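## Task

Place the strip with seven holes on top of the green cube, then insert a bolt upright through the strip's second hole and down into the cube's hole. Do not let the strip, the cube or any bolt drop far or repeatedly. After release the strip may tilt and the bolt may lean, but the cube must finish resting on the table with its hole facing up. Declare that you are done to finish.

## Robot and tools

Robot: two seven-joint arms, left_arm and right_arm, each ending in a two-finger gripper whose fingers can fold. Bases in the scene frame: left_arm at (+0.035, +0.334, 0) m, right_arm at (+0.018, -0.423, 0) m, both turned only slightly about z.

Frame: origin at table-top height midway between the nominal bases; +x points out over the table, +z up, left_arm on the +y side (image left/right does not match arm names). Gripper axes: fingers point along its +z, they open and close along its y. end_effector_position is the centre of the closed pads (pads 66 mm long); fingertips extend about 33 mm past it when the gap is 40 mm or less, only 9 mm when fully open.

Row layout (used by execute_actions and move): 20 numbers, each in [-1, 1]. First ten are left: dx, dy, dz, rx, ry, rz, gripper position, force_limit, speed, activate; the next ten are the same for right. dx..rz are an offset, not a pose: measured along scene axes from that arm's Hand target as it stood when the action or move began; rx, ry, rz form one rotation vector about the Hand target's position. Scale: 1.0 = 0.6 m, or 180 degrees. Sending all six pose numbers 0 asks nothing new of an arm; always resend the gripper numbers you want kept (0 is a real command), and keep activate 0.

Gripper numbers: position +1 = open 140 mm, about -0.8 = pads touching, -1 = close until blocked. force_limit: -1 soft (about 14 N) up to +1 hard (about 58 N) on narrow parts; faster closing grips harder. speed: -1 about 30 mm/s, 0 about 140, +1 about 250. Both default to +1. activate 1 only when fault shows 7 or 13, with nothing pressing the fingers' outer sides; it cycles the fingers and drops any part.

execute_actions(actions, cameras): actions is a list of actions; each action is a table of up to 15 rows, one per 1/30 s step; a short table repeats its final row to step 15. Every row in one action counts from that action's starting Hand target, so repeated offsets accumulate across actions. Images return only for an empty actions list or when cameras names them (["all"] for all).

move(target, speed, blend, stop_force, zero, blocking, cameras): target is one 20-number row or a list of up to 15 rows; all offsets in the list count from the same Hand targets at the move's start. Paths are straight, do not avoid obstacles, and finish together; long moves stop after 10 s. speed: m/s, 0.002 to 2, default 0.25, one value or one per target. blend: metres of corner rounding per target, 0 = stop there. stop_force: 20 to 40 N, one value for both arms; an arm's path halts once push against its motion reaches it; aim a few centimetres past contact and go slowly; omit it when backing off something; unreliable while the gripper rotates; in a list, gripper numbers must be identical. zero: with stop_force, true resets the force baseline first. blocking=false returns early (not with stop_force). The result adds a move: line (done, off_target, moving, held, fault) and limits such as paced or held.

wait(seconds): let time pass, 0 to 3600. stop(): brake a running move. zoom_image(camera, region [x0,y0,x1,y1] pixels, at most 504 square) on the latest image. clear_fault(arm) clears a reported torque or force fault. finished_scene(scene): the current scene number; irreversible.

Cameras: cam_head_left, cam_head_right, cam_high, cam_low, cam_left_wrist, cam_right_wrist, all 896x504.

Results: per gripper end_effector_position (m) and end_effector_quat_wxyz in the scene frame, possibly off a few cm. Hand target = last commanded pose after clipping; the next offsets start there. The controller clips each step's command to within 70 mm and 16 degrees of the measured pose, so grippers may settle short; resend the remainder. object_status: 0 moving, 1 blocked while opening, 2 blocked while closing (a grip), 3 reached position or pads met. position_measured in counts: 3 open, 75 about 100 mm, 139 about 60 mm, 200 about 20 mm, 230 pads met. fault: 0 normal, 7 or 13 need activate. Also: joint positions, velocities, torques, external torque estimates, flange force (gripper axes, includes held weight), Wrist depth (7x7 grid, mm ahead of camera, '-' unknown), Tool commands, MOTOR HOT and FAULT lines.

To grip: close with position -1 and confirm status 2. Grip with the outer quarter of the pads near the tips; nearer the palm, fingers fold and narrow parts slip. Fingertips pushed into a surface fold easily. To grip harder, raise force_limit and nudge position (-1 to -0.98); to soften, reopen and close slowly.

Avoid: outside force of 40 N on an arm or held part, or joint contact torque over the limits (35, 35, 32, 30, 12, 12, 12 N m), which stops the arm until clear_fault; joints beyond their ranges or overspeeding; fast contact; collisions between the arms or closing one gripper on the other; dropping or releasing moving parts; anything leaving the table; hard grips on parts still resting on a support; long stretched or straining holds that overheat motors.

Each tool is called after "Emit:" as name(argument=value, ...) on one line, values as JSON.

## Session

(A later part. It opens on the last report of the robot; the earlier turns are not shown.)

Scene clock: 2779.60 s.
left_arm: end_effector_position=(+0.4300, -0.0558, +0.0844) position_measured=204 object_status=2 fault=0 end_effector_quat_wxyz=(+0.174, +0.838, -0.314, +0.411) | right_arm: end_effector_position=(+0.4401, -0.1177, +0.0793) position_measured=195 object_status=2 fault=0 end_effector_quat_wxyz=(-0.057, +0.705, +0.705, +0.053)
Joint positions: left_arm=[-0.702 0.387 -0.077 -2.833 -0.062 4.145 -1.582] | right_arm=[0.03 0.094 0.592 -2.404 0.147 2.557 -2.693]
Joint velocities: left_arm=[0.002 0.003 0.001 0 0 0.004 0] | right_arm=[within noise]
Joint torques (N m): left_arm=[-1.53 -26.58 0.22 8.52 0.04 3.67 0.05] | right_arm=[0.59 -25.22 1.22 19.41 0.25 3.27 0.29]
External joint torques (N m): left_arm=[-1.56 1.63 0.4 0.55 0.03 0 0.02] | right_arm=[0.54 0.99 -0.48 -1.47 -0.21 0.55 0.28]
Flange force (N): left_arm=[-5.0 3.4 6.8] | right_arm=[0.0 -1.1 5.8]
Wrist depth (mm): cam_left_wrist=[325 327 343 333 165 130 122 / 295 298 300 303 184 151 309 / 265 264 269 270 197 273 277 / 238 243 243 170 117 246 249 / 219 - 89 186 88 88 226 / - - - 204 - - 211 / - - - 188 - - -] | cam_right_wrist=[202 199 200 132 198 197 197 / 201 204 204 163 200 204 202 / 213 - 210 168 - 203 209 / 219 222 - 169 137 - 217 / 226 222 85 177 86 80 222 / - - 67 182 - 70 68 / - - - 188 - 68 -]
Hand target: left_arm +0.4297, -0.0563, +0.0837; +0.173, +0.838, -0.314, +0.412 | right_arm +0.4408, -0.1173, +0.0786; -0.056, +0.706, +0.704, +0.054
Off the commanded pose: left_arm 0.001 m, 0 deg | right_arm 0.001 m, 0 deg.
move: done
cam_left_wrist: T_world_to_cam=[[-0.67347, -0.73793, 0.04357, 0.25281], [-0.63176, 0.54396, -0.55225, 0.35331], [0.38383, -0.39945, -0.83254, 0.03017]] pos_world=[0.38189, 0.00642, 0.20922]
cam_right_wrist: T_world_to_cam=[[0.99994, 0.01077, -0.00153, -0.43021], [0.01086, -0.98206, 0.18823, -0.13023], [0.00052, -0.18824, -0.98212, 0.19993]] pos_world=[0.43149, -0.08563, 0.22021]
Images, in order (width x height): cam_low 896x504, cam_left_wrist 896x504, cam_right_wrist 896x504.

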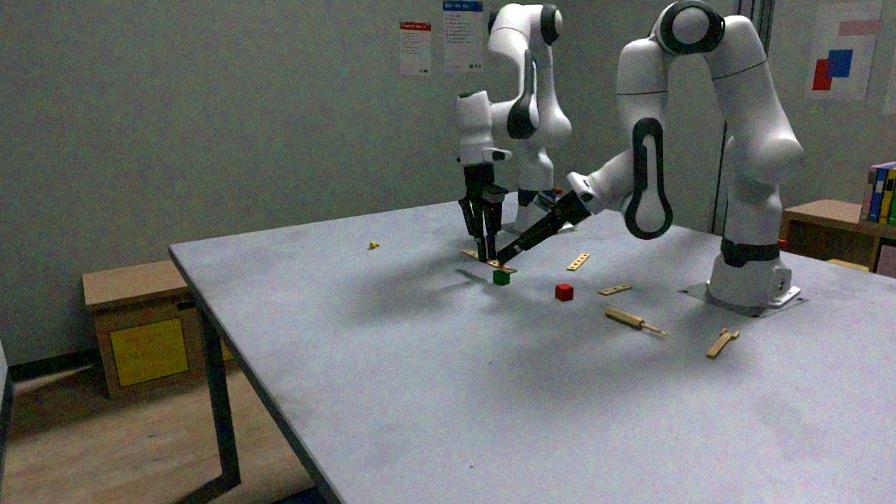

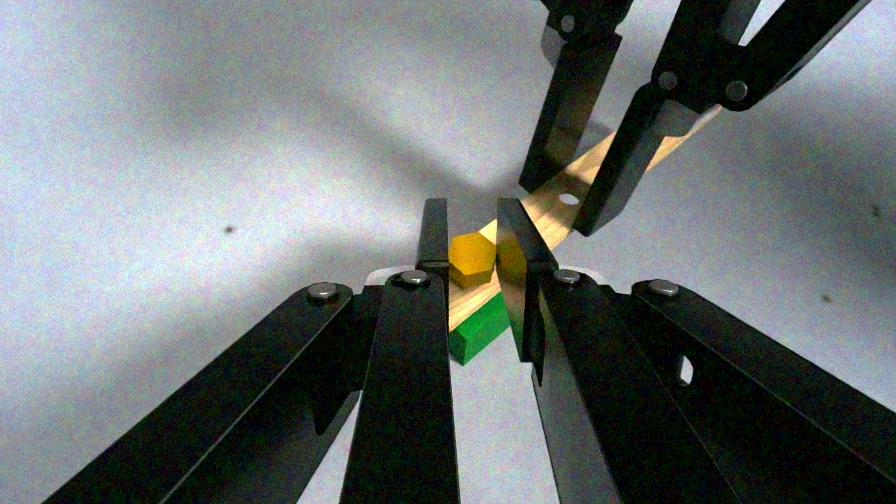

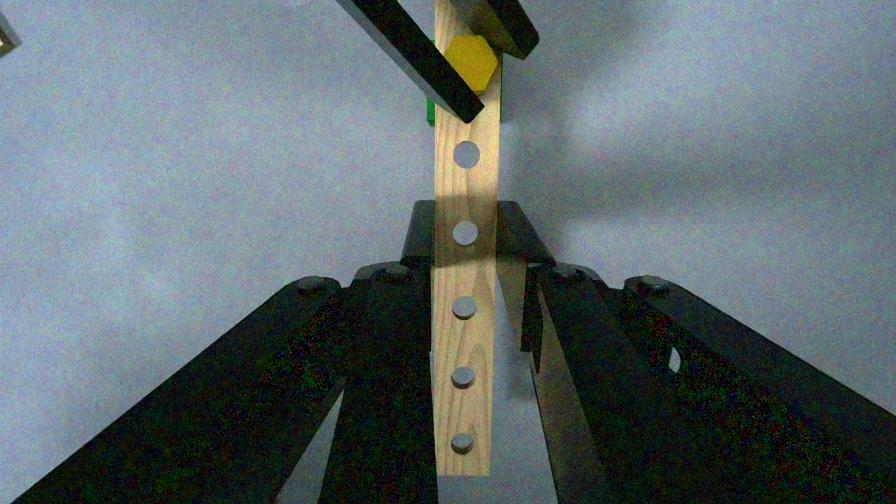

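Emit:
move(target=[[0.0, 0.0, -0.0025, 0, 0, 0, -1, -0.5, -1, 0, 0, 0, 0, 0, 0, 0, -1, -0.1, -1, 0]], speed=0.01, cameras=["cam_right_wrist", "cam_low", "cam_left_wrist"])

Emit:
zoom_image(camera="cam_right_wrist", region=[415, 30, 515, 130])

Emit:
zoom_image(camera="cam_left_wrist", region=[430, 210, 530, 360])

Scene clock: 2870.93 s.
left_arm: end_effector_position=(+0.4306, -0.0563, +0.0843) position_measured=204 object_status=2 fault=0 end_effector_quat_wxyz=(+0.174, +0.837, -0.313, +0.413) | right_arm: end_effector_position=(+0.4403, -0.1179, +0.0793) position_measured=195 object_status=2 fault=0 end_effector_quat_wxyz=(-0.057, +0.705, +0.705, +0.053)
Joint positions: left_arm=[-0.702 0.392 -0.077 -2.83 -0.062 4.152 -1.582] | right_arm=[0.03 0.094 0.592 -2.404 0.147 2.557 -2.693]
Joint velocities: left_arm=[0.001 -0.001 0.001 0.001 0.001 0.003 0] | right_arm=[within noise]
Joint torques (N m): left_arm=[-1.56 -26.17 0.21 8.28 0.08 3.36 0.03] | right_arm=[0.76 -25.23 1.41 19.45 0.27 3.25 0.26]
External joint torques (N m): left_arm=[-1.6 2.09 0.39 0.38 0.07 -0.3 0] | right_arm=[0.73 0.91 -0.26 -1.37 -0.19 0.54 0.25]
Flange force (N): left_arm=[-5.5 3.3 7.7] | right_arm=[0.3 -1.3 5.5]
Wrist depth (mm): cam_left_wrist=[363 366 - 344 162 129 336 / 291 296 300 303 183 150 314 / 264 267 273 269 202 269 275 / 239 243 247 170 125 247 248 / 219 223 89 180 89 88 236 / - - - - - - - / - - - 188 - - -] | cam_right_wrist=[200 199 198 129 198 195 196 / - 205 204 163 - - 203 / 214 211 210 166 209 210 207 / 219 - 217 169 115 - 216 / 225 - 85 176 86 80 223 / - - 67 182 - 70 64 / - - - 188 - 68 -]
Hand target: left_arm +0.4297, -0.0563, +0.0822; +0.173, +0.838, -0.314, +0.412 | right_arm +0.4408, -0.1173, +0.0786; -0.056, +0.706, +0.704, +0.054
Off the commanded pose: left_arm 0.002 m, 0 deg | right_arm 0.001 m, 0 deg.
move: done
cam_left_wrist: T_world_to_cam=[[-0.67332, -0.73806, 0.04371, 0.25273], [-0.63052, 0.54232, -0.55527, 0.35347], [0.38612, -0.40144, -0.83052, 0.02839]] pos_world=[0.38208, 0.00623, 0.20881]
cam_right_wrist: T_world_to_cam=[[0.99995, 0.01027, -0.00144, -0.43047], [0.01036, -0.98205, 0.18832, -0.13023], [0.00052, -0.18833, -0.98211, 0.19988]] pos_world=[0.43169, -0.08583, 0.22021]
Images, in order (width x height): cam_low 896x504, cam_left_wrist 896x504, cam_right_wrist 896x504.

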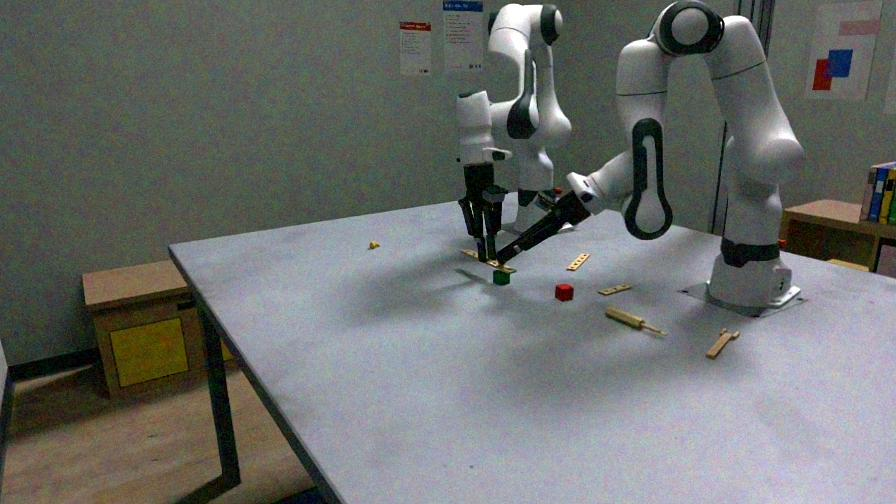

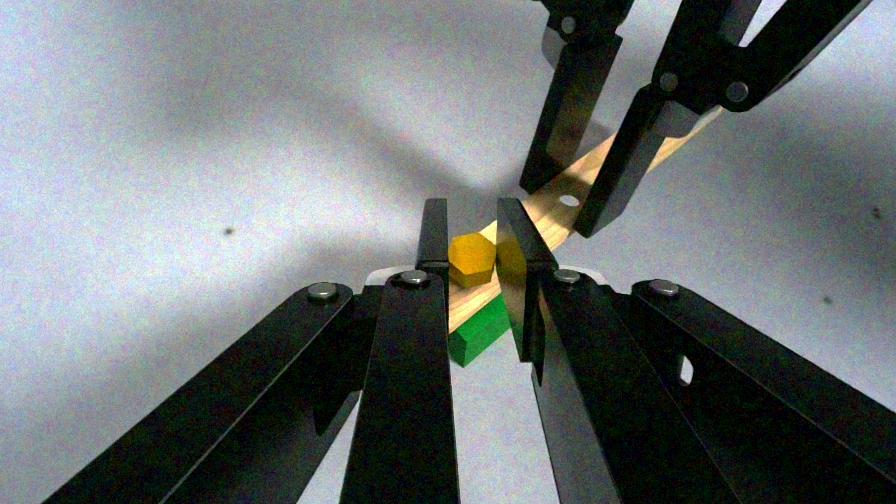

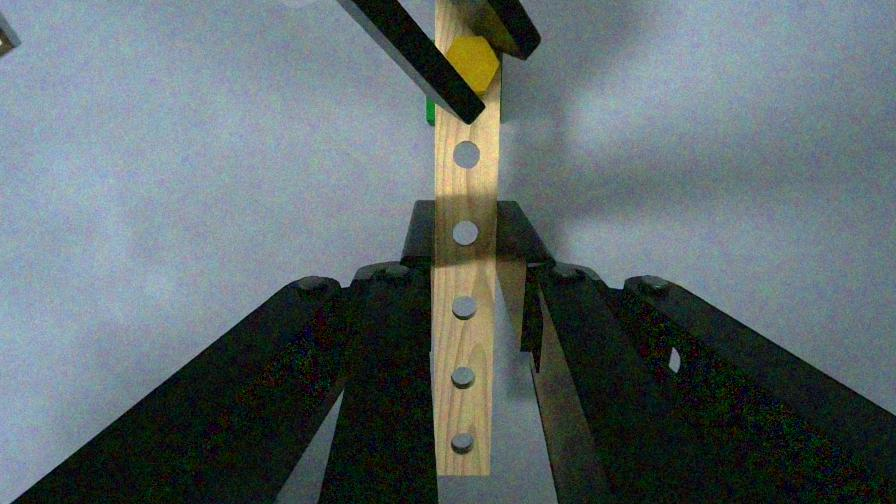

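Scaled by 5.040 from the camera's image (finer frame: 1280x720).

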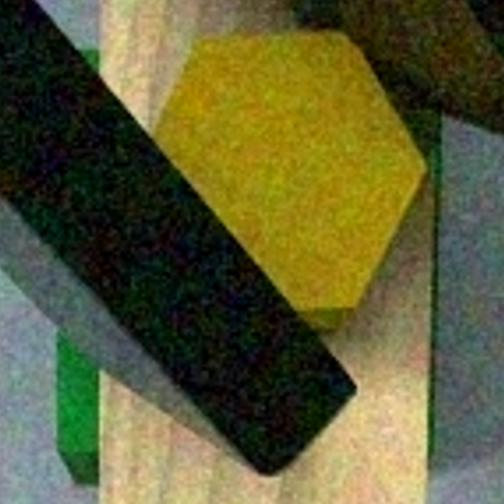

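Scaled by 3.360 from the camera's image (finer frame: 1280x720).

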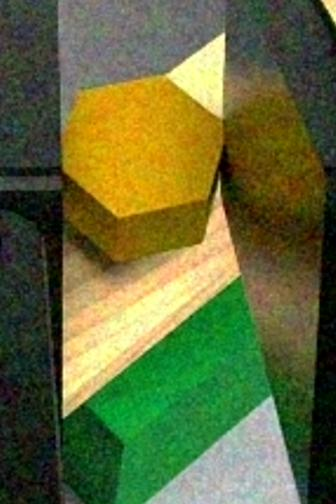

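Emit:
move(target=[[-0.001, 0.0008, 0.0, 0, 0, 0, -1, -0.5, -1, 0, 0, 0, 0.0055, 0, 0, 0, -1, -0.1, -1, 0]], speed=0.01, cameras=["cam_right_wrist", "cam_low", "cam_high"])

Emit:
zoom_image(camera="cam_right_wrist", region=[415, 30, 515, 130])

Emit:
zoom_image(camera="cam_low", region=[488, 250, 516, 278])

Emit:
zoom_image(camera="cam_high", region=[405, 260, 435, 290])

Scene clock: 2914.30 s.
left_arm: end_effector_position=(+0.4307, -0.0562, +0.0843) position_measured=204 object_status=2 fault=0 end_effector_quat_wxyz=(+0.174, +0.837, -0.313, +0.413) | right_arm: end_effector_position=(+0.4406, -0.1180, +0.0805) position_measured=195 object_status=2 fault=0 end_effector_quat_wxyz=(-0.056, +0.705, +0.705, +0.053)
Joint positions: left_arm=[-0.702 0.392 -0.077 -2.83 -0.062 4.153 -1.582] | right_arm=[0.03 0.091 0.592 -2.404 0.148 2.555 -2.693]
Joint torques (N m): left_arm=[-1.63 -26.88 0.02 7.46 0.07 3.6 0.06] | right_arm=[0.58 -26.98 1.7 20.19 1.3 3.14 0.09]
External joint torques (N m): left_arm=[-1.61 1.39 0.26 -0.44 0.04 -0.06 0.03] | right_arm=[0.6 -0.9 0.13 -0.69 0.83 0.42 0.08]
Flange force (N): left_arm=[-4.6 3.4 3.0] | right_arm=[-2.8 -6.7 -2.5]
Wrist depth (mm): cam_left_wrist=[336 328 334 345 166 130 115 / 298 299 301 306 183 150 - / 268 271 268 273 201 269 281 / 240 240 246 170 194 247 250 / 218 - 89 178 89 88 226 / - - - 204 - - 211 / - - - 189 - - -] | cam_right_wrist=[198 199 199 132 200 201 197 / 205 - 206 161 203 205 204 / 212 212 210 166 211 211 210 / 219 218 - 169 116 - 216 / 229 224 85 177 86 83 227 / - - 67 183 - 70 68 / - - - 188 - 68 -]
Hand target: left_arm +0.4291, -0.0558, +0.0822; +0.173, +0.838, -0.314, +0.412 | right_arm +0.4408, -0.1173, +0.0819; -0.056, +0.706, +0.704, +0.054
Off the commanded pose: left_arm 0.003 m, 0 deg | right_arm 0.002 m, 0 deg.
move: done
cam_right_wrist: T_world_to_cam=[[0.99995, 0.0097, 0.0003, -0.43111], [0.00946, -0.98202, 0.18855, -0.13021], [0.00212, -0.18854, -0.98206, 0.20032]] pos_world=[0.43189, -0.08593, 0.22141]
Images, in order (width x height): cam_high 896x504, cam_low 896x504, cam_right_wrist 896x504.

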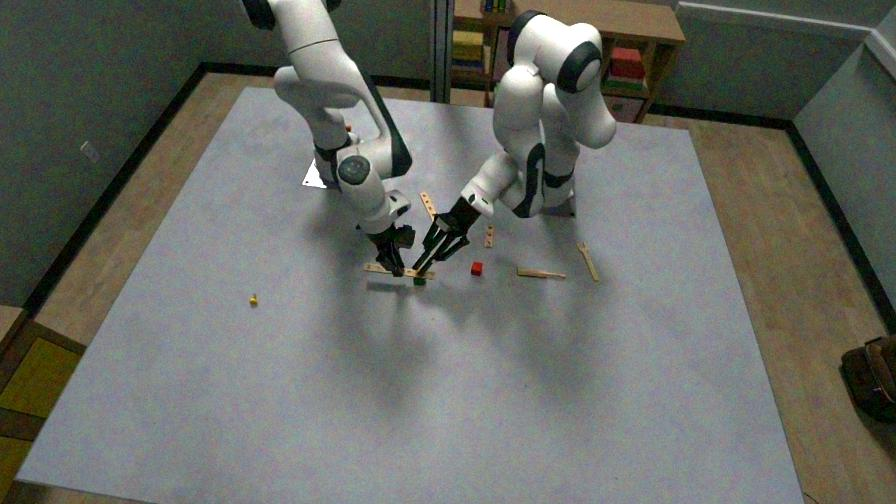

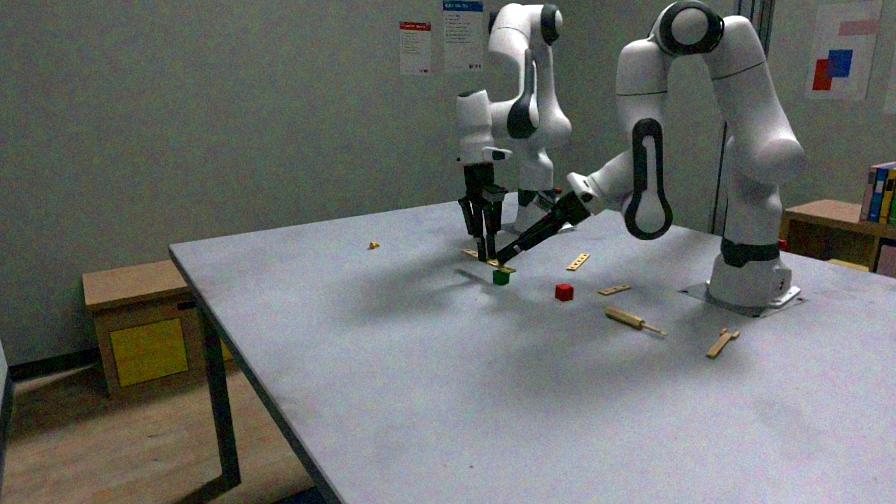

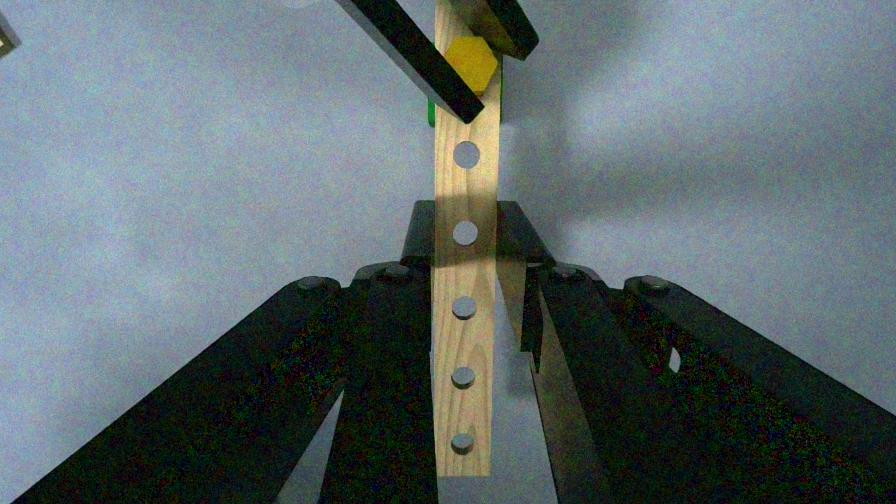

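Scaled by 5.040 from the camera's image (finer frame: 1280x720).

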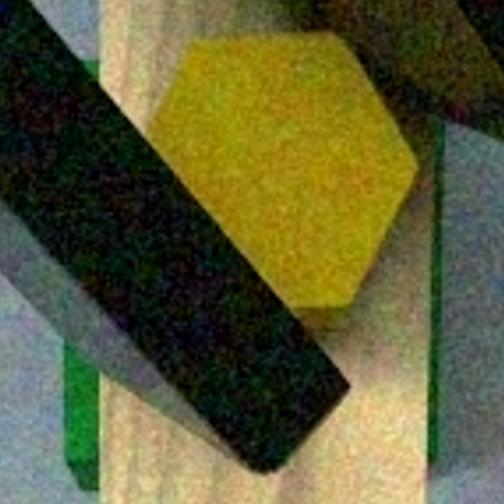

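Scaled by 18.000 from the camera's image (finer frame: 1280x720).

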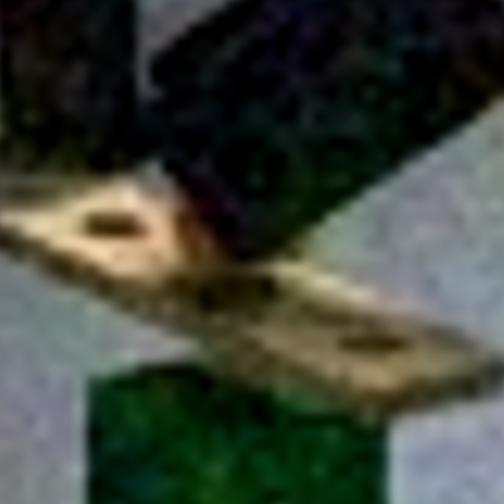

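Scaled by 16.800 from the camera's image (finer frame: 1280x720).

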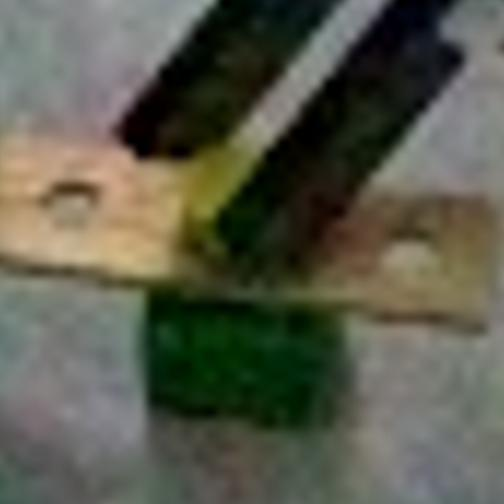

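Emit:
move(target=[[0, 0, 0.0, 0, 0, 0, -1, -0.5, -1, 0, 0, 0, -0.0045, 0, 0, 0, -1, -0.1, -1, 0]], speed=0.01, cameras=["cam_right_wrist", "cam_left_wrist", "cam_low"])

Emit:
zoom_image(camera="cam_right_wrist", region=[415, 30, 515, 130])

Emit:
zoom_image(camera="cam_left_wrist", region=[430, 210, 530, 360])

Emit:
zoom_image(camera="cam_low", region=[488, 250, 516, 278])

Scene clock: 2987.57 s.
left_arm: end_effector_position=(+0.4307, -0.0562, +0.0843) position_measured=204 object_status=2 fault=0 end_effector_quat_wxyz=(+0.174, +0.837, -0.313, +0.413) | right_arm: end_effector_position=(+0.4405, -0.1180, +0.0801) position_measured=195 object_status=2 fault=0 end_effector_quat_wxyz=(-0.056, +0.705, +0.705, +0.053)
Joint positions: left_arm=[-0.702 0.392 -0.077 -2.83 -0.062 4.153 -1.582] | right_arm=[0.03 0.092 0.592 -2.404 0.148 2.556 -2.693]
Joint torques (N m): left_arm=[-1.64 -26.89 0.03 7.51 0.08 3.58 0.03] | right_arm=[0.84 -24.77 1.42 19.53 0.31 3.19 0.23]
External joint torques (N m): left_arm=[-1.64 1.37 0.24 -0.33 0.06 -0.07 0.01] | right_arm=[0.84 1.41 -0.19 -1.39 -0.16 0.46 0.23]
Flange force (N): left_arm=[-4.4 3.5 3.2] | right_arm=[0.9 -0.3 6.6]
Wrist depth (mm): cam_left_wrist=[339 358 345 333 163 129 118 / 295 284 301 304 184 152 311 / 272 272 270 271 202 274 278 / 235 239 242 170 236 247 244 / 219 223 89 179 88 88 229 / - - - 204 - - - / - - - 189 - - -] | cam_right_wrist=[- 202 200 132 197 200 200 / 205 206 205 163 205 205 203 / 213 210 213 209 210 209 211 / 218 219 216 169 118 218 216 / 228 223 85 177 86 83 - / - - 67 183 - 70 64 / - - - - - 68 -]
Hand target: left_arm +0.4291, -0.0558, +0.0822; +0.173, +0.838, -0.314, +0.412 | right_arm +0.4408, -0.1173, +0.0792; -0.056, +0.706, +0.704, +0.054
Off the commanded pose: left_arm 0.003 m, 0 deg | right_arm 0.001 m, 0 deg.
move: done
cam_left_wrist: T_world_to_cam=[[-0.67315, -0.73821, 0.04363, 0.25283], [-0.63052, 0.54212, -0.55547, 0.35347], [0.38641, -0.40143, -0.83039, 0.02817]] pos_world=[0.38218, 0.00633, 0.20871]
cam_right_wrist: T_world_to_cam=[[0.99995, 0.00954, -0.00048, -0.43085], [0.00946, -0.98206, 0.18833, -0.13009], [0.00132, -0.18832, -0.98211, 0.2003]] pos_world=[0.43179, -0.08593, 0.22101]
Images, in order (width x height): cam_low 896x504, cam_left_wrist 896x504, cam_right_wrist 896x504.

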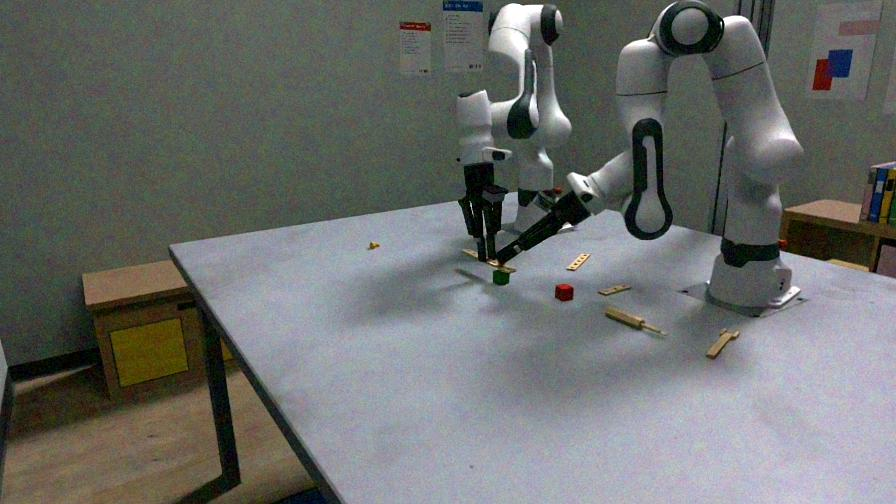

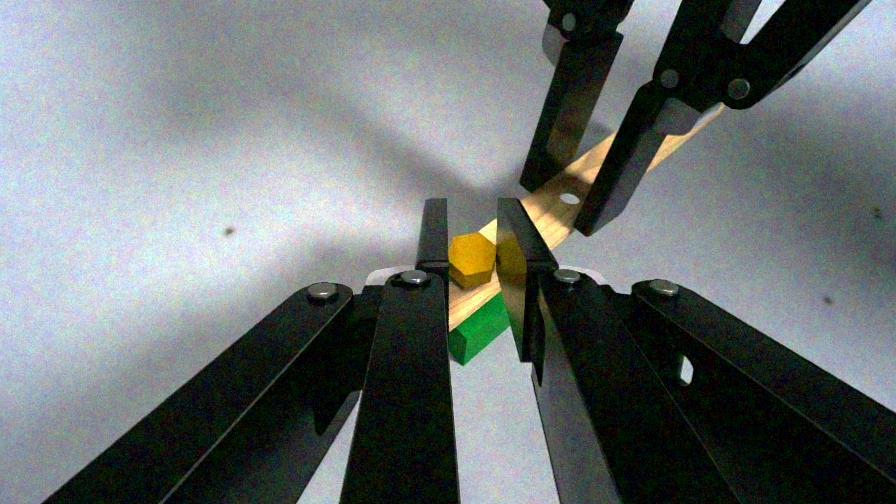

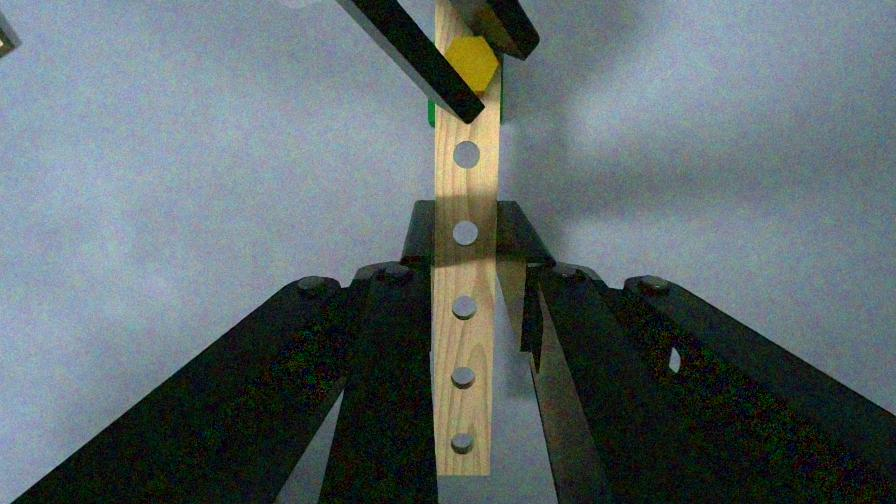

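Scaled by 5.040 from the camera's image (finer frame: 1280x720).

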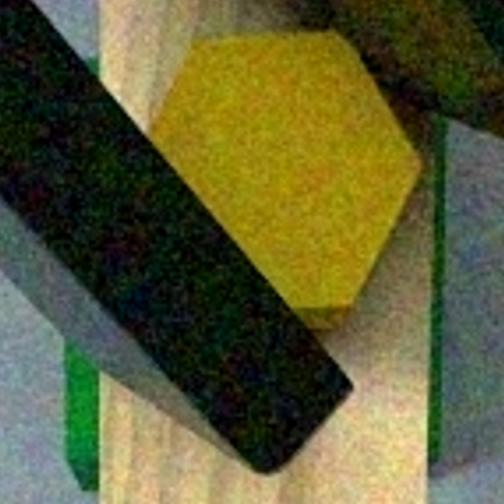

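Scaled by 3.360 from the camera's image (finer frame: 1280x720).

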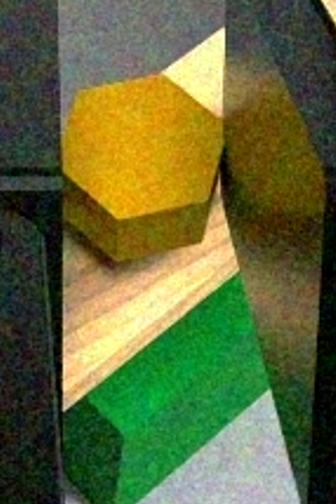

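Scaled by 18.000 from the camera's image (finer frame: 1280x720).

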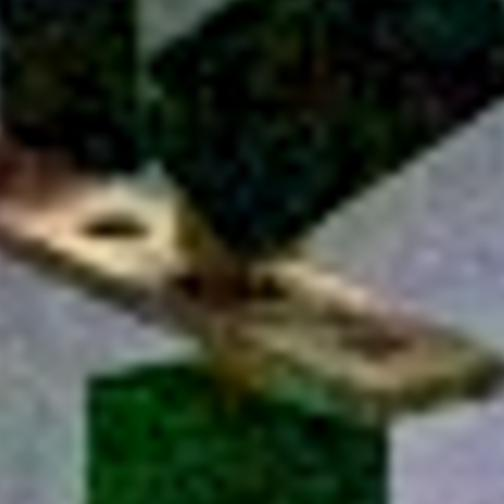

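Emit:
move(target=[[0, 0, 0.0, 0, 0, 0, -1, -0.5, -1, 0, 0, -0.0017, 0, 0, 0, 0, -1, -0.1, -1, 0]], speed=0.01, cameras=["cam_right_wrist", "cam_left_wrist"])

Emit:
zoom_image(camera="cam_right_wrist", region=[415, 30, 515, 130])

Scene clock: 3050.67 s.
left_arm: end_effector_position=(+0.4306, -0.0563, +0.0843) position_measured=204 object_status=2 fault=0 end_effector_quat_wxyz=(+0.174, +0.837, -0.313, +0.413) | right_arm: end_effector_position=(+0.4403, -0.1181, +0.0799) position_measured=195 object_status=2 fault=0 end_effector_quat_wxyz=(-0.056, +0.705, +0.705, +0.053)
Joint positions: left_arm=[-0.702 0.392 -0.077 -2.83 -0.062 4.153 -1.582] | right_arm=[0.03 0.092 0.592 -2.405 0.148 2.556 -2.693]
Joint torques (N m): left_arm=[-1.55 -26.88 0.14 7.48 0.08 3.6 0.01] | right_arm=[0.61 -25.66 1.22 19.03 0.69 3.08 0.1]
External joint torques (N m): left_arm=[-1.54 1.35 0.36 -0.38 0.06 -0.06 -0.01] | right_arm=[0.64 0.44 -0.35 -1.83 0.22 0.36 0.09]
Flange force (N): left_arm=[-4.5 3.0 3.0] | right_arm=[-2.3 -4.7 2.7]
Wrist depth (mm): cam_left_wrist=[339 329 352 351 163 130 117 / 298 300 291 303 185 151 - / 266 268 269 271 203 274 271 / 240 241 244 170 198 247 244 / 218 224 89 180 88 88 227 / - - - 204 - - 211 / - - - 189 - - -] | cam_right_wrist=[- 200 199 129 199 198 198 / 206 - 205 163 207 204 - / 213 - 212 166 210 211 211 / 216 218 216 169 213 217 217 / 224 223 85 176 86 86 222 / - - 67 182 - 70 64 / - - - - - 68 -]
Hand target: left_arm +0.4291, -0.0558, +0.0822; +0.173, +0.838, -0.314, +0.412 | right_arm +0.4408, -0.1183, +0.0792; -0.056, +0.706, +0.704, +0.054
Off the commanded pose: left_arm 0.003 m, 0 deg | right_arm 0.001 m, 0 deg.
move: done
cam_left_wrist: T_world_to_cam=[[-0.6733, -0.73808, 0.04367, 0.25281], [-0.63043, 0.54223, -0.55547, 0.35337], [0.38631, -0.40153, -0.83039, 0.02825]] pos_world=[0.38208, 0.00633, 0.20871]
cam_right_wrist: T_world_to_cam=[[0.99996, 0.00943, -0.00056, -0.43074], [0.00936, -0.98204, 0.18842, -0.13013], [0.00122, -0.18842, -0.98209, 0.20012]] pos_world=[0.43169, -0.08603, 0.22081]
Images, in order (width x height): cam_left_wrist 896x504, cam_right_wrist 896x504.

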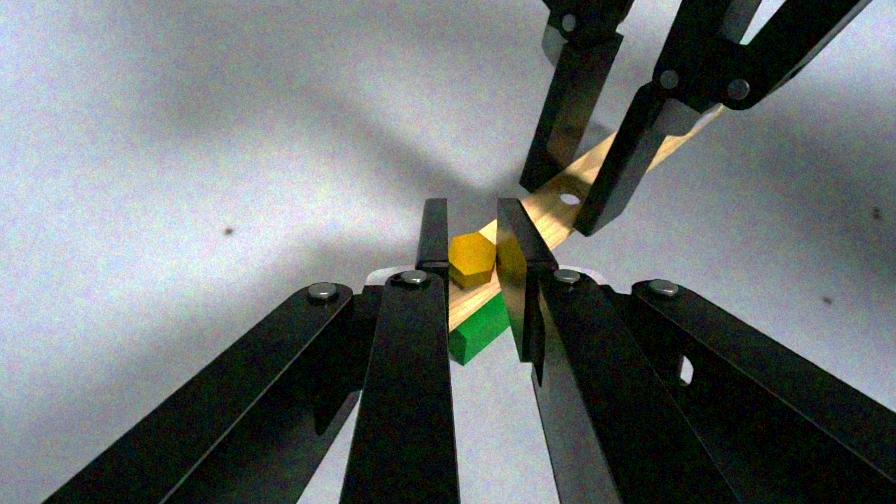

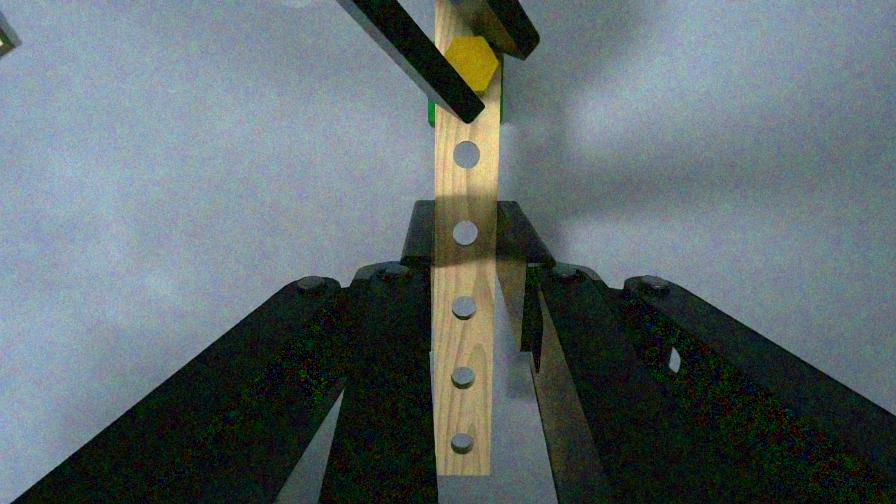

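Scaled by 5.040 from the camera's image (finer frame: 1280x720).

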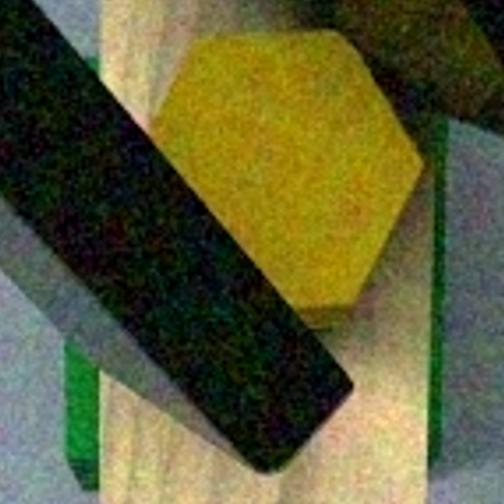

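Emit:
move(target=[[0.0015, -0.0003, 0.0, 0, 0, 0, -1, -0.5, -1, 0, -0.0002, 0.0, -0.0148, 0, 0, 0, -1, -0.1, -1, 0]], speed=0.012, cameras=["cam_right_wrist", "cam_left_wrist", "cam_low"])

Emit:
zoom_image(camera="cam_right_wrist", region=[415, 30, 515, 130])

Emit:
zoom_image(camera="cam_low", region=[480, 240, 530, 290])

Emit:
zoom_image(camera="cam_left_wrist", region=[430, 210, 530, 360])

Scene clock: 3162.87 s.
left_arm: end_effector_position=(+0.4306, -0.0563, +0.0843) position_measured=204 object_status=2 fault=0 end_effector_quat_wxyz=(+0.174, +0.837, -0.313, +0.413) | right_arm: end_effector_position=(+0.4408, -0.1185, +0.0715) position_measured=195 object_status=2 fault=0 end_effector_quat_wxyz=(-0.057, +0.705, +0.705, +0.054)
Joint positions: left_arm=[-0.702 0.393 -0.077 -2.83 -0.062 4.153 -1.582] | right_arm=[0.03 0.113 0.59 -2.409 0.134 2.58 -2.687]
Joint velocities: left_arm=[within noise] | right_arm=[0.001 0 0.001 0 -0.003 0.004 0.003]
Joint torques (N m): left_arm=[-0.86 -26.72 0.63 8.16 0 3.33 0.02] | right_arm=[0.71 -25.37 1.43 18.76 0.13 3.07 0.24]
External joint torques (N m): left_arm=[-0.87 1.56 0.84 0.29 -0.02 -0.33 -0.01] | right_arm=[0.77 1.26 -0.48 -1.85 -0.31 0.33 0.23]
Flange force (N): left_arm=[-3.7 1.2 5.8] | right_arm=[0.1 -1.3 6.5]
Wrist depth (mm): cam_left_wrist=[347 - 342 344 166 132 118 / 290 293 302 305 189 148 312 / 265 266 270 270 198 273 - / 244 240 243 154 208 246 246 / 218 223 89 186 89 88 226 / - - - 204 - - 211 / - - - 189 - - -] | cam_right_wrist=[191 194 190 131 190 189 188 / 198 193 198 164 198 197 195 / - 197 203 200 202 - - / 210 209 - 170 123 209 - / - 214 85 177 86 80 216 / - - 67 182 - 70 64 / - - - 188 - 68 -]
Hand target: left_arm +0.4300, -0.0560, +0.0822; +0.173, +0.838, -0.314, +0.412 | right_arm +0.4407, -0.1183, +0.0703; -0.056, +0.706, +0.704, +0.054
Off the commanded pose: left_arm 0.002 m, 0 deg | right_arm 0.001 m, 0 deg.
move: done
cam_left_wrist: T_world_to_cam=[[-0.67333, -0.73805, 0.04373, 0.25274], [-0.63038, 0.54219, -0.55556, 0.35343], [0.38632, -0.40164, -0.83032, 0.02819]] pos_world=[0.38208, 0.00623, 0.20871]
cam_right_wrist: T_world_to_cam=[[0.99995, 0.01038, 0.00018, -0.43111], [0.01016, -0.98226, 0.18724, -0.12926], [0.00212, -0.18723, -0.98231, 0.19152]] pos_world=[0.43199, -0.08663, 0.21241]
Images, in order (width x height): cam_low 896x504, cam_left_wrist 896x504, cam_right_wrist 896x504.

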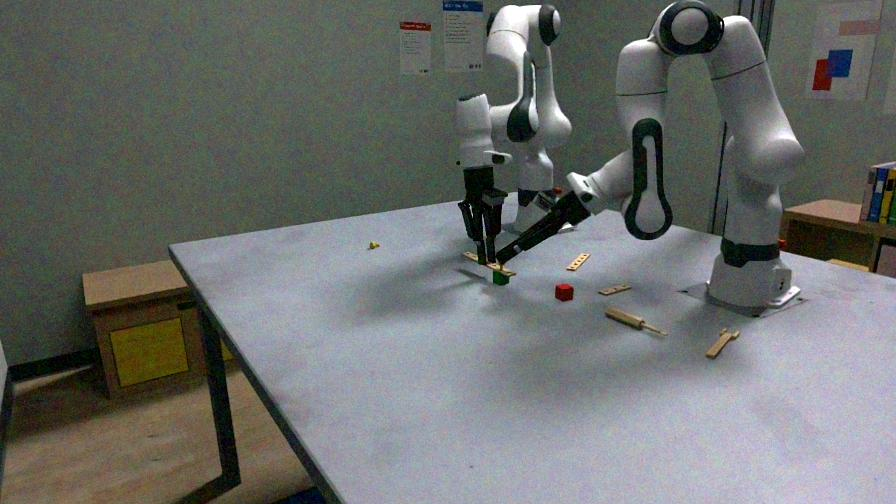

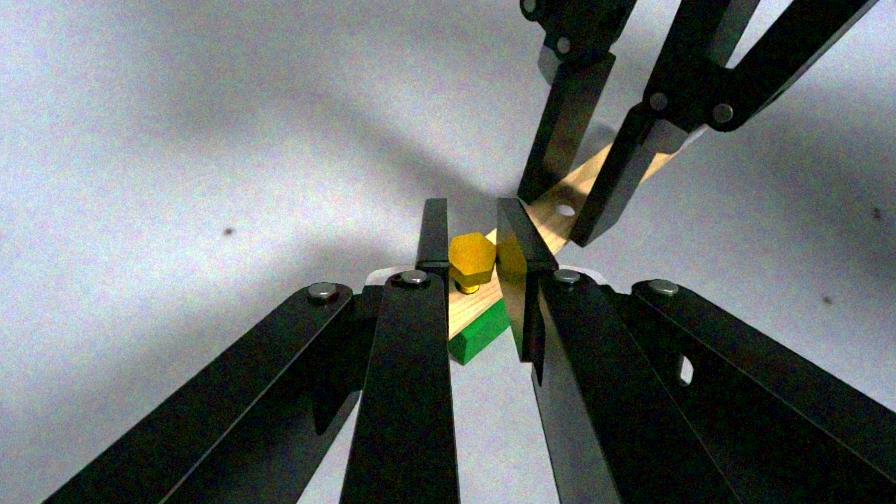

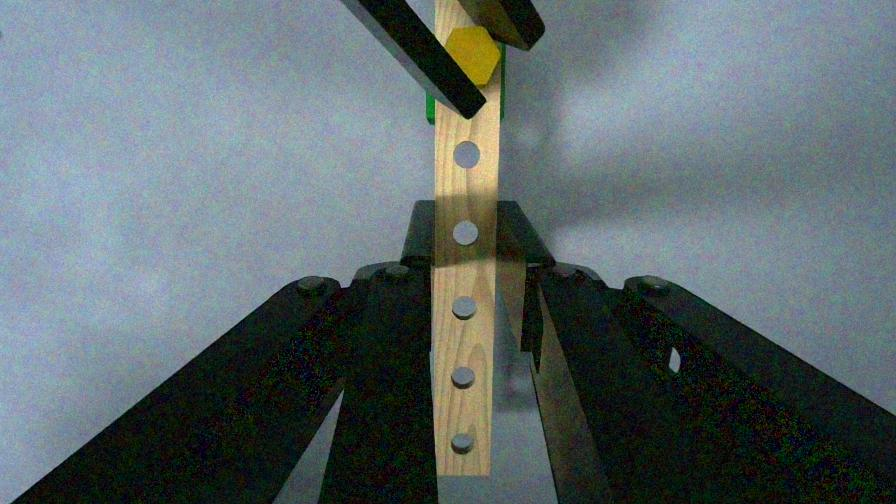

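Scaled by 5.040 from the camera's image (finer frame: 1280x720).

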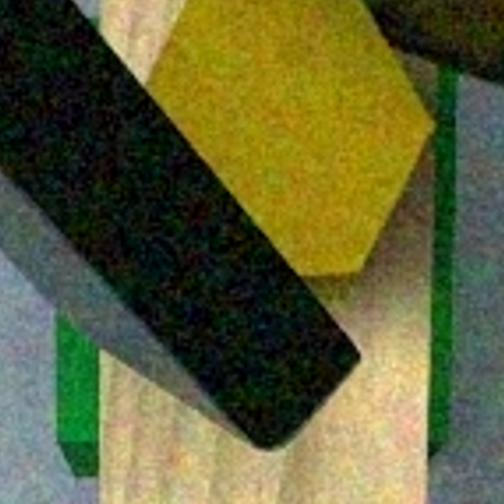

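Scaled by 10.080 from the camera's image (finer frame: 1280x720).

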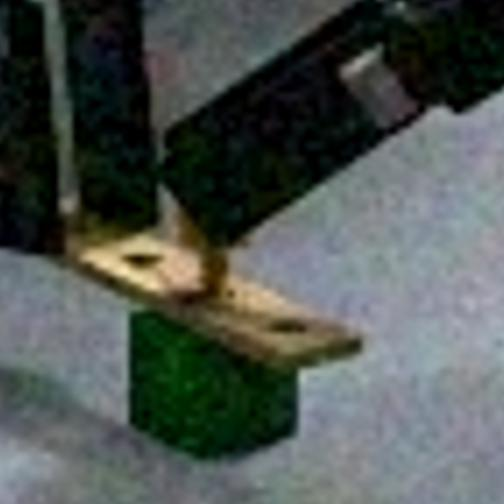

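Scaled by 3.360 from the camera's image (finer frame: 1280x720).

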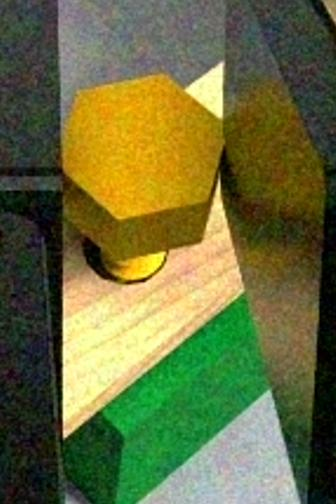

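Emit:
zoom_image(camera="cam_left_wrist", region=[445, 265, 490, 305])

Emit:
zoom_image(camera="cam_low", region=[488, 250, 516, 278])

Scaled by 11.200 from the camera's image (finer frame: 1280x720).

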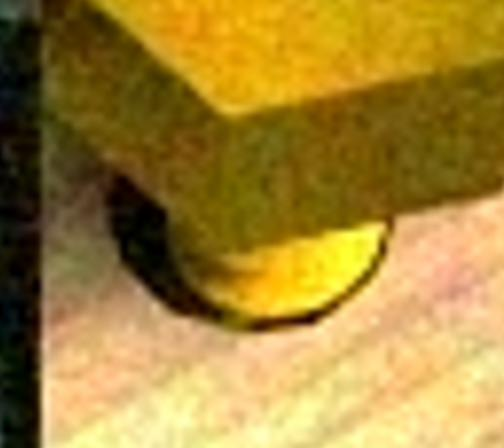

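Scaled by 18.000 from the camera's image (finer frame: 1280x720).

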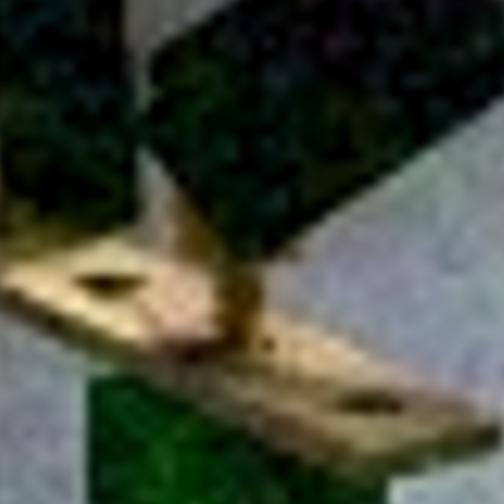

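Emit:
move(target=[[0, 0, 0.0, 0, 0, 0, -1, -0.5, -1, 0, -0.0018, -0.0006, -0.001, 0, 0, 0, -1, -0.1, -1, 0]], speed=0.012, cameras=["cam_right_wrist", "cam_left_wrist", "cam_low"])

Emit:
zoom_image(camera="cam_left_wrist", region=[445, 260, 500, 310])

Emit:
zoom_image(camera="cam_right_wrist", region=[415, 20, 515, 130])

Emit:
zoom_image(camera="cam_low", region=[488, 250, 516, 278])

Scene clock: 3216.03 s.
left_arm: end_effector_position=(+0.4306, -0.0563, +0.0843) position_measured=204 object_status=2 fault=0 end_effector_quat_wxyz=(+0.174, +0.837, -0.313, +0.413) | right_arm: end_effector_position=(+0.4398, -0.1193, +0.0703) position_measured=195 object_status=2 fault=0 end_effector_quat_wxyz=(-0.056, +0.705, +0.705, +0.053)
Joint positions: left_arm=[-0.702 0.393 -0.077 -2.83 -0.062 4.153 -1.582] | right_arm=[0.03 0.113 0.59 -2.413 0.133 2.583 -2.687]
Joint torques (N m): left_arm=[-0.9 -26.73 0.62 8.14 -0.01 3.32 0.03] | right_arm=[0.48 -26.11 1.73 18.64 0.59 3.1 0.24]
External joint torques (N m): left_arm=[-0.87 1.54 0.86 0.27 -0.04 -0.34 0] | right_arm=[0.41 0.49 -0.31 -1.98 0.15 0.35 0.24]
Flange force (N): left_arm=[-3.6 1.2 5.7] | right_arm=[-2.2 -4.7 3.1]
Wrist depth (mm): cam_left_wrist=[320 333 329 349 167 133 119 / - 300 301 306 199 149 313 / 265 267 268 271 202 274 277 / 243 240 242 170 203 246 249 / 219 224 89 187 88 88 226 / - - - - - - 211 / - - - 189 - - -] | cam_right_wrist=[190 191 190 111 189 189 189 / 197 196 196 164 194 194 194 / 203 203 202 168 201 201 200 / 207 - 208 169 204 - 206 / - 213 85 176 86 86 212 / - - 67 182 - 70 64 / - - - 188 - 68 -]
Hand target: left_arm +0.4300, -0.0560, +0.0822; +0.173, +0.838, -0.314, +0.412 | right_arm +0.4396, -0.1187, +0.0697; -0.056, +0.706, +0.704, +0.054
Off the commanded pose: left_arm 0.002 m, 0 deg | right_arm 0.001 m, 0 deg.
move: done
cam_left_wrist: T_world_to_cam=[[-0.67333, -0.73805, 0.04373, 0.25274], [-0.63038, 0.54219, -0.55556, 0.35343], [0.38632, -0.40164, -0.83032, 0.02819]] pos_world=[0.38208, 0.00623, 0.20871]
cam_right_wrist: T_world_to_cam=[[0.99995, 0.00954, -0.00048, -0.43014], [0.00946, -0.98212, 0.18804, -0.12946], [0.00132, -0.18804, -0.98216, 0.19047]] pos_world=[0.4311, -0.08723, 0.21121]
Images, in order (width x height): cam_low 896x504, cam_left_wrist 896x504, cam_right_wrist 896x504.

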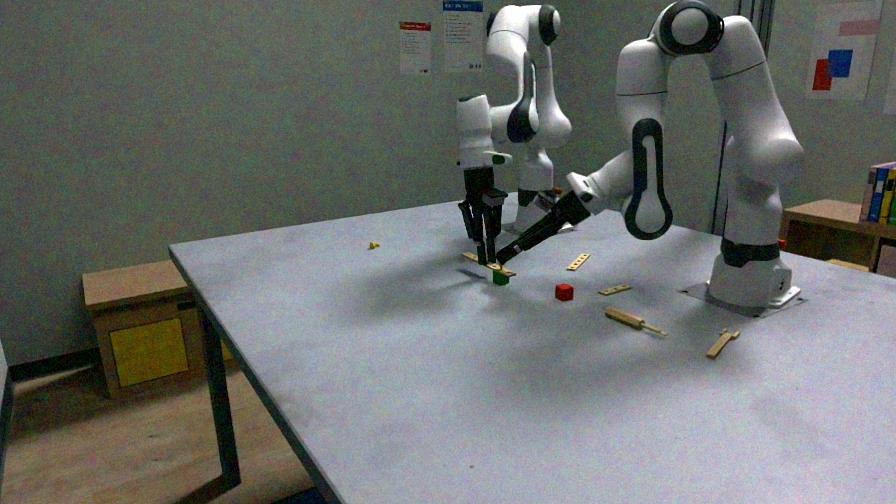

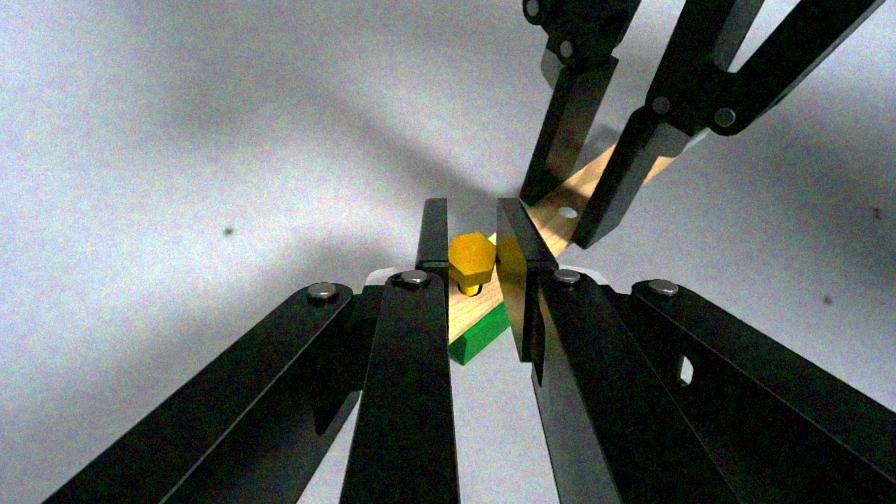

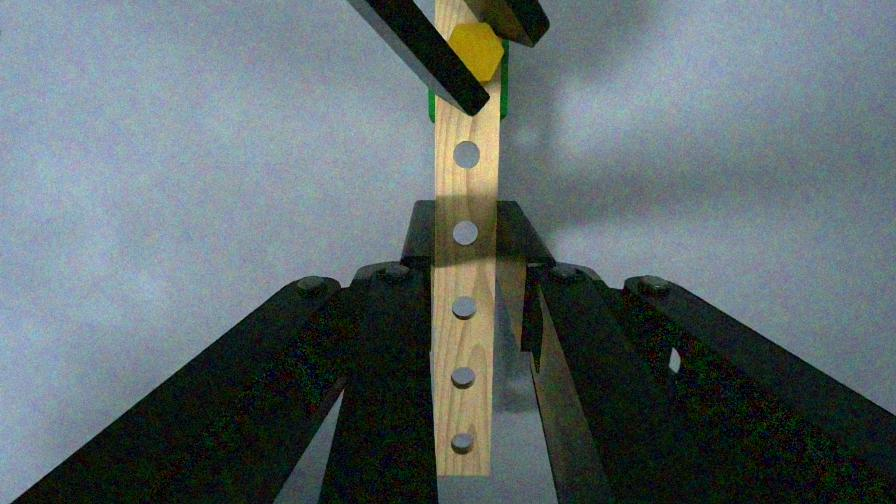

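Scaled by 9.164 from the camera's image (finer frame: 1280x720).

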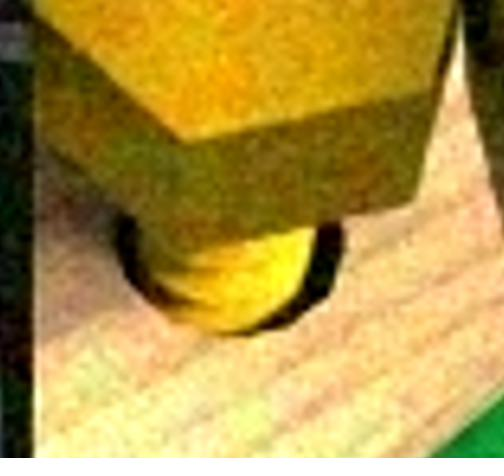

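Scaled by 4.582 from the camera's image (finer frame: 1280x720).

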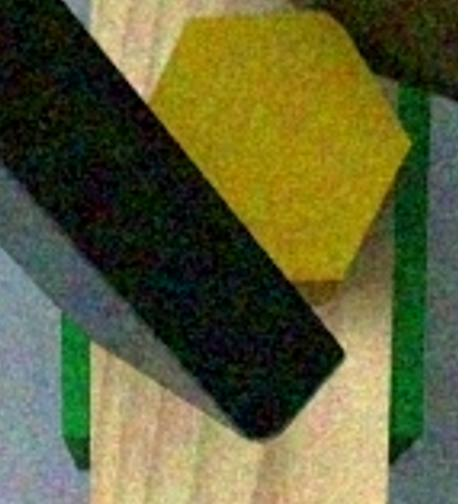

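Scaled by 18.000 from the camera's image (finer frame: 1280x720).

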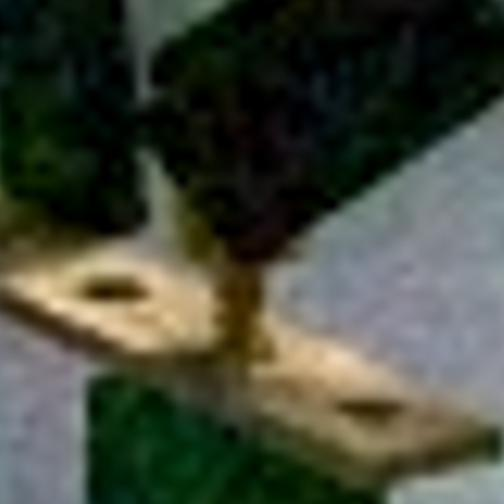

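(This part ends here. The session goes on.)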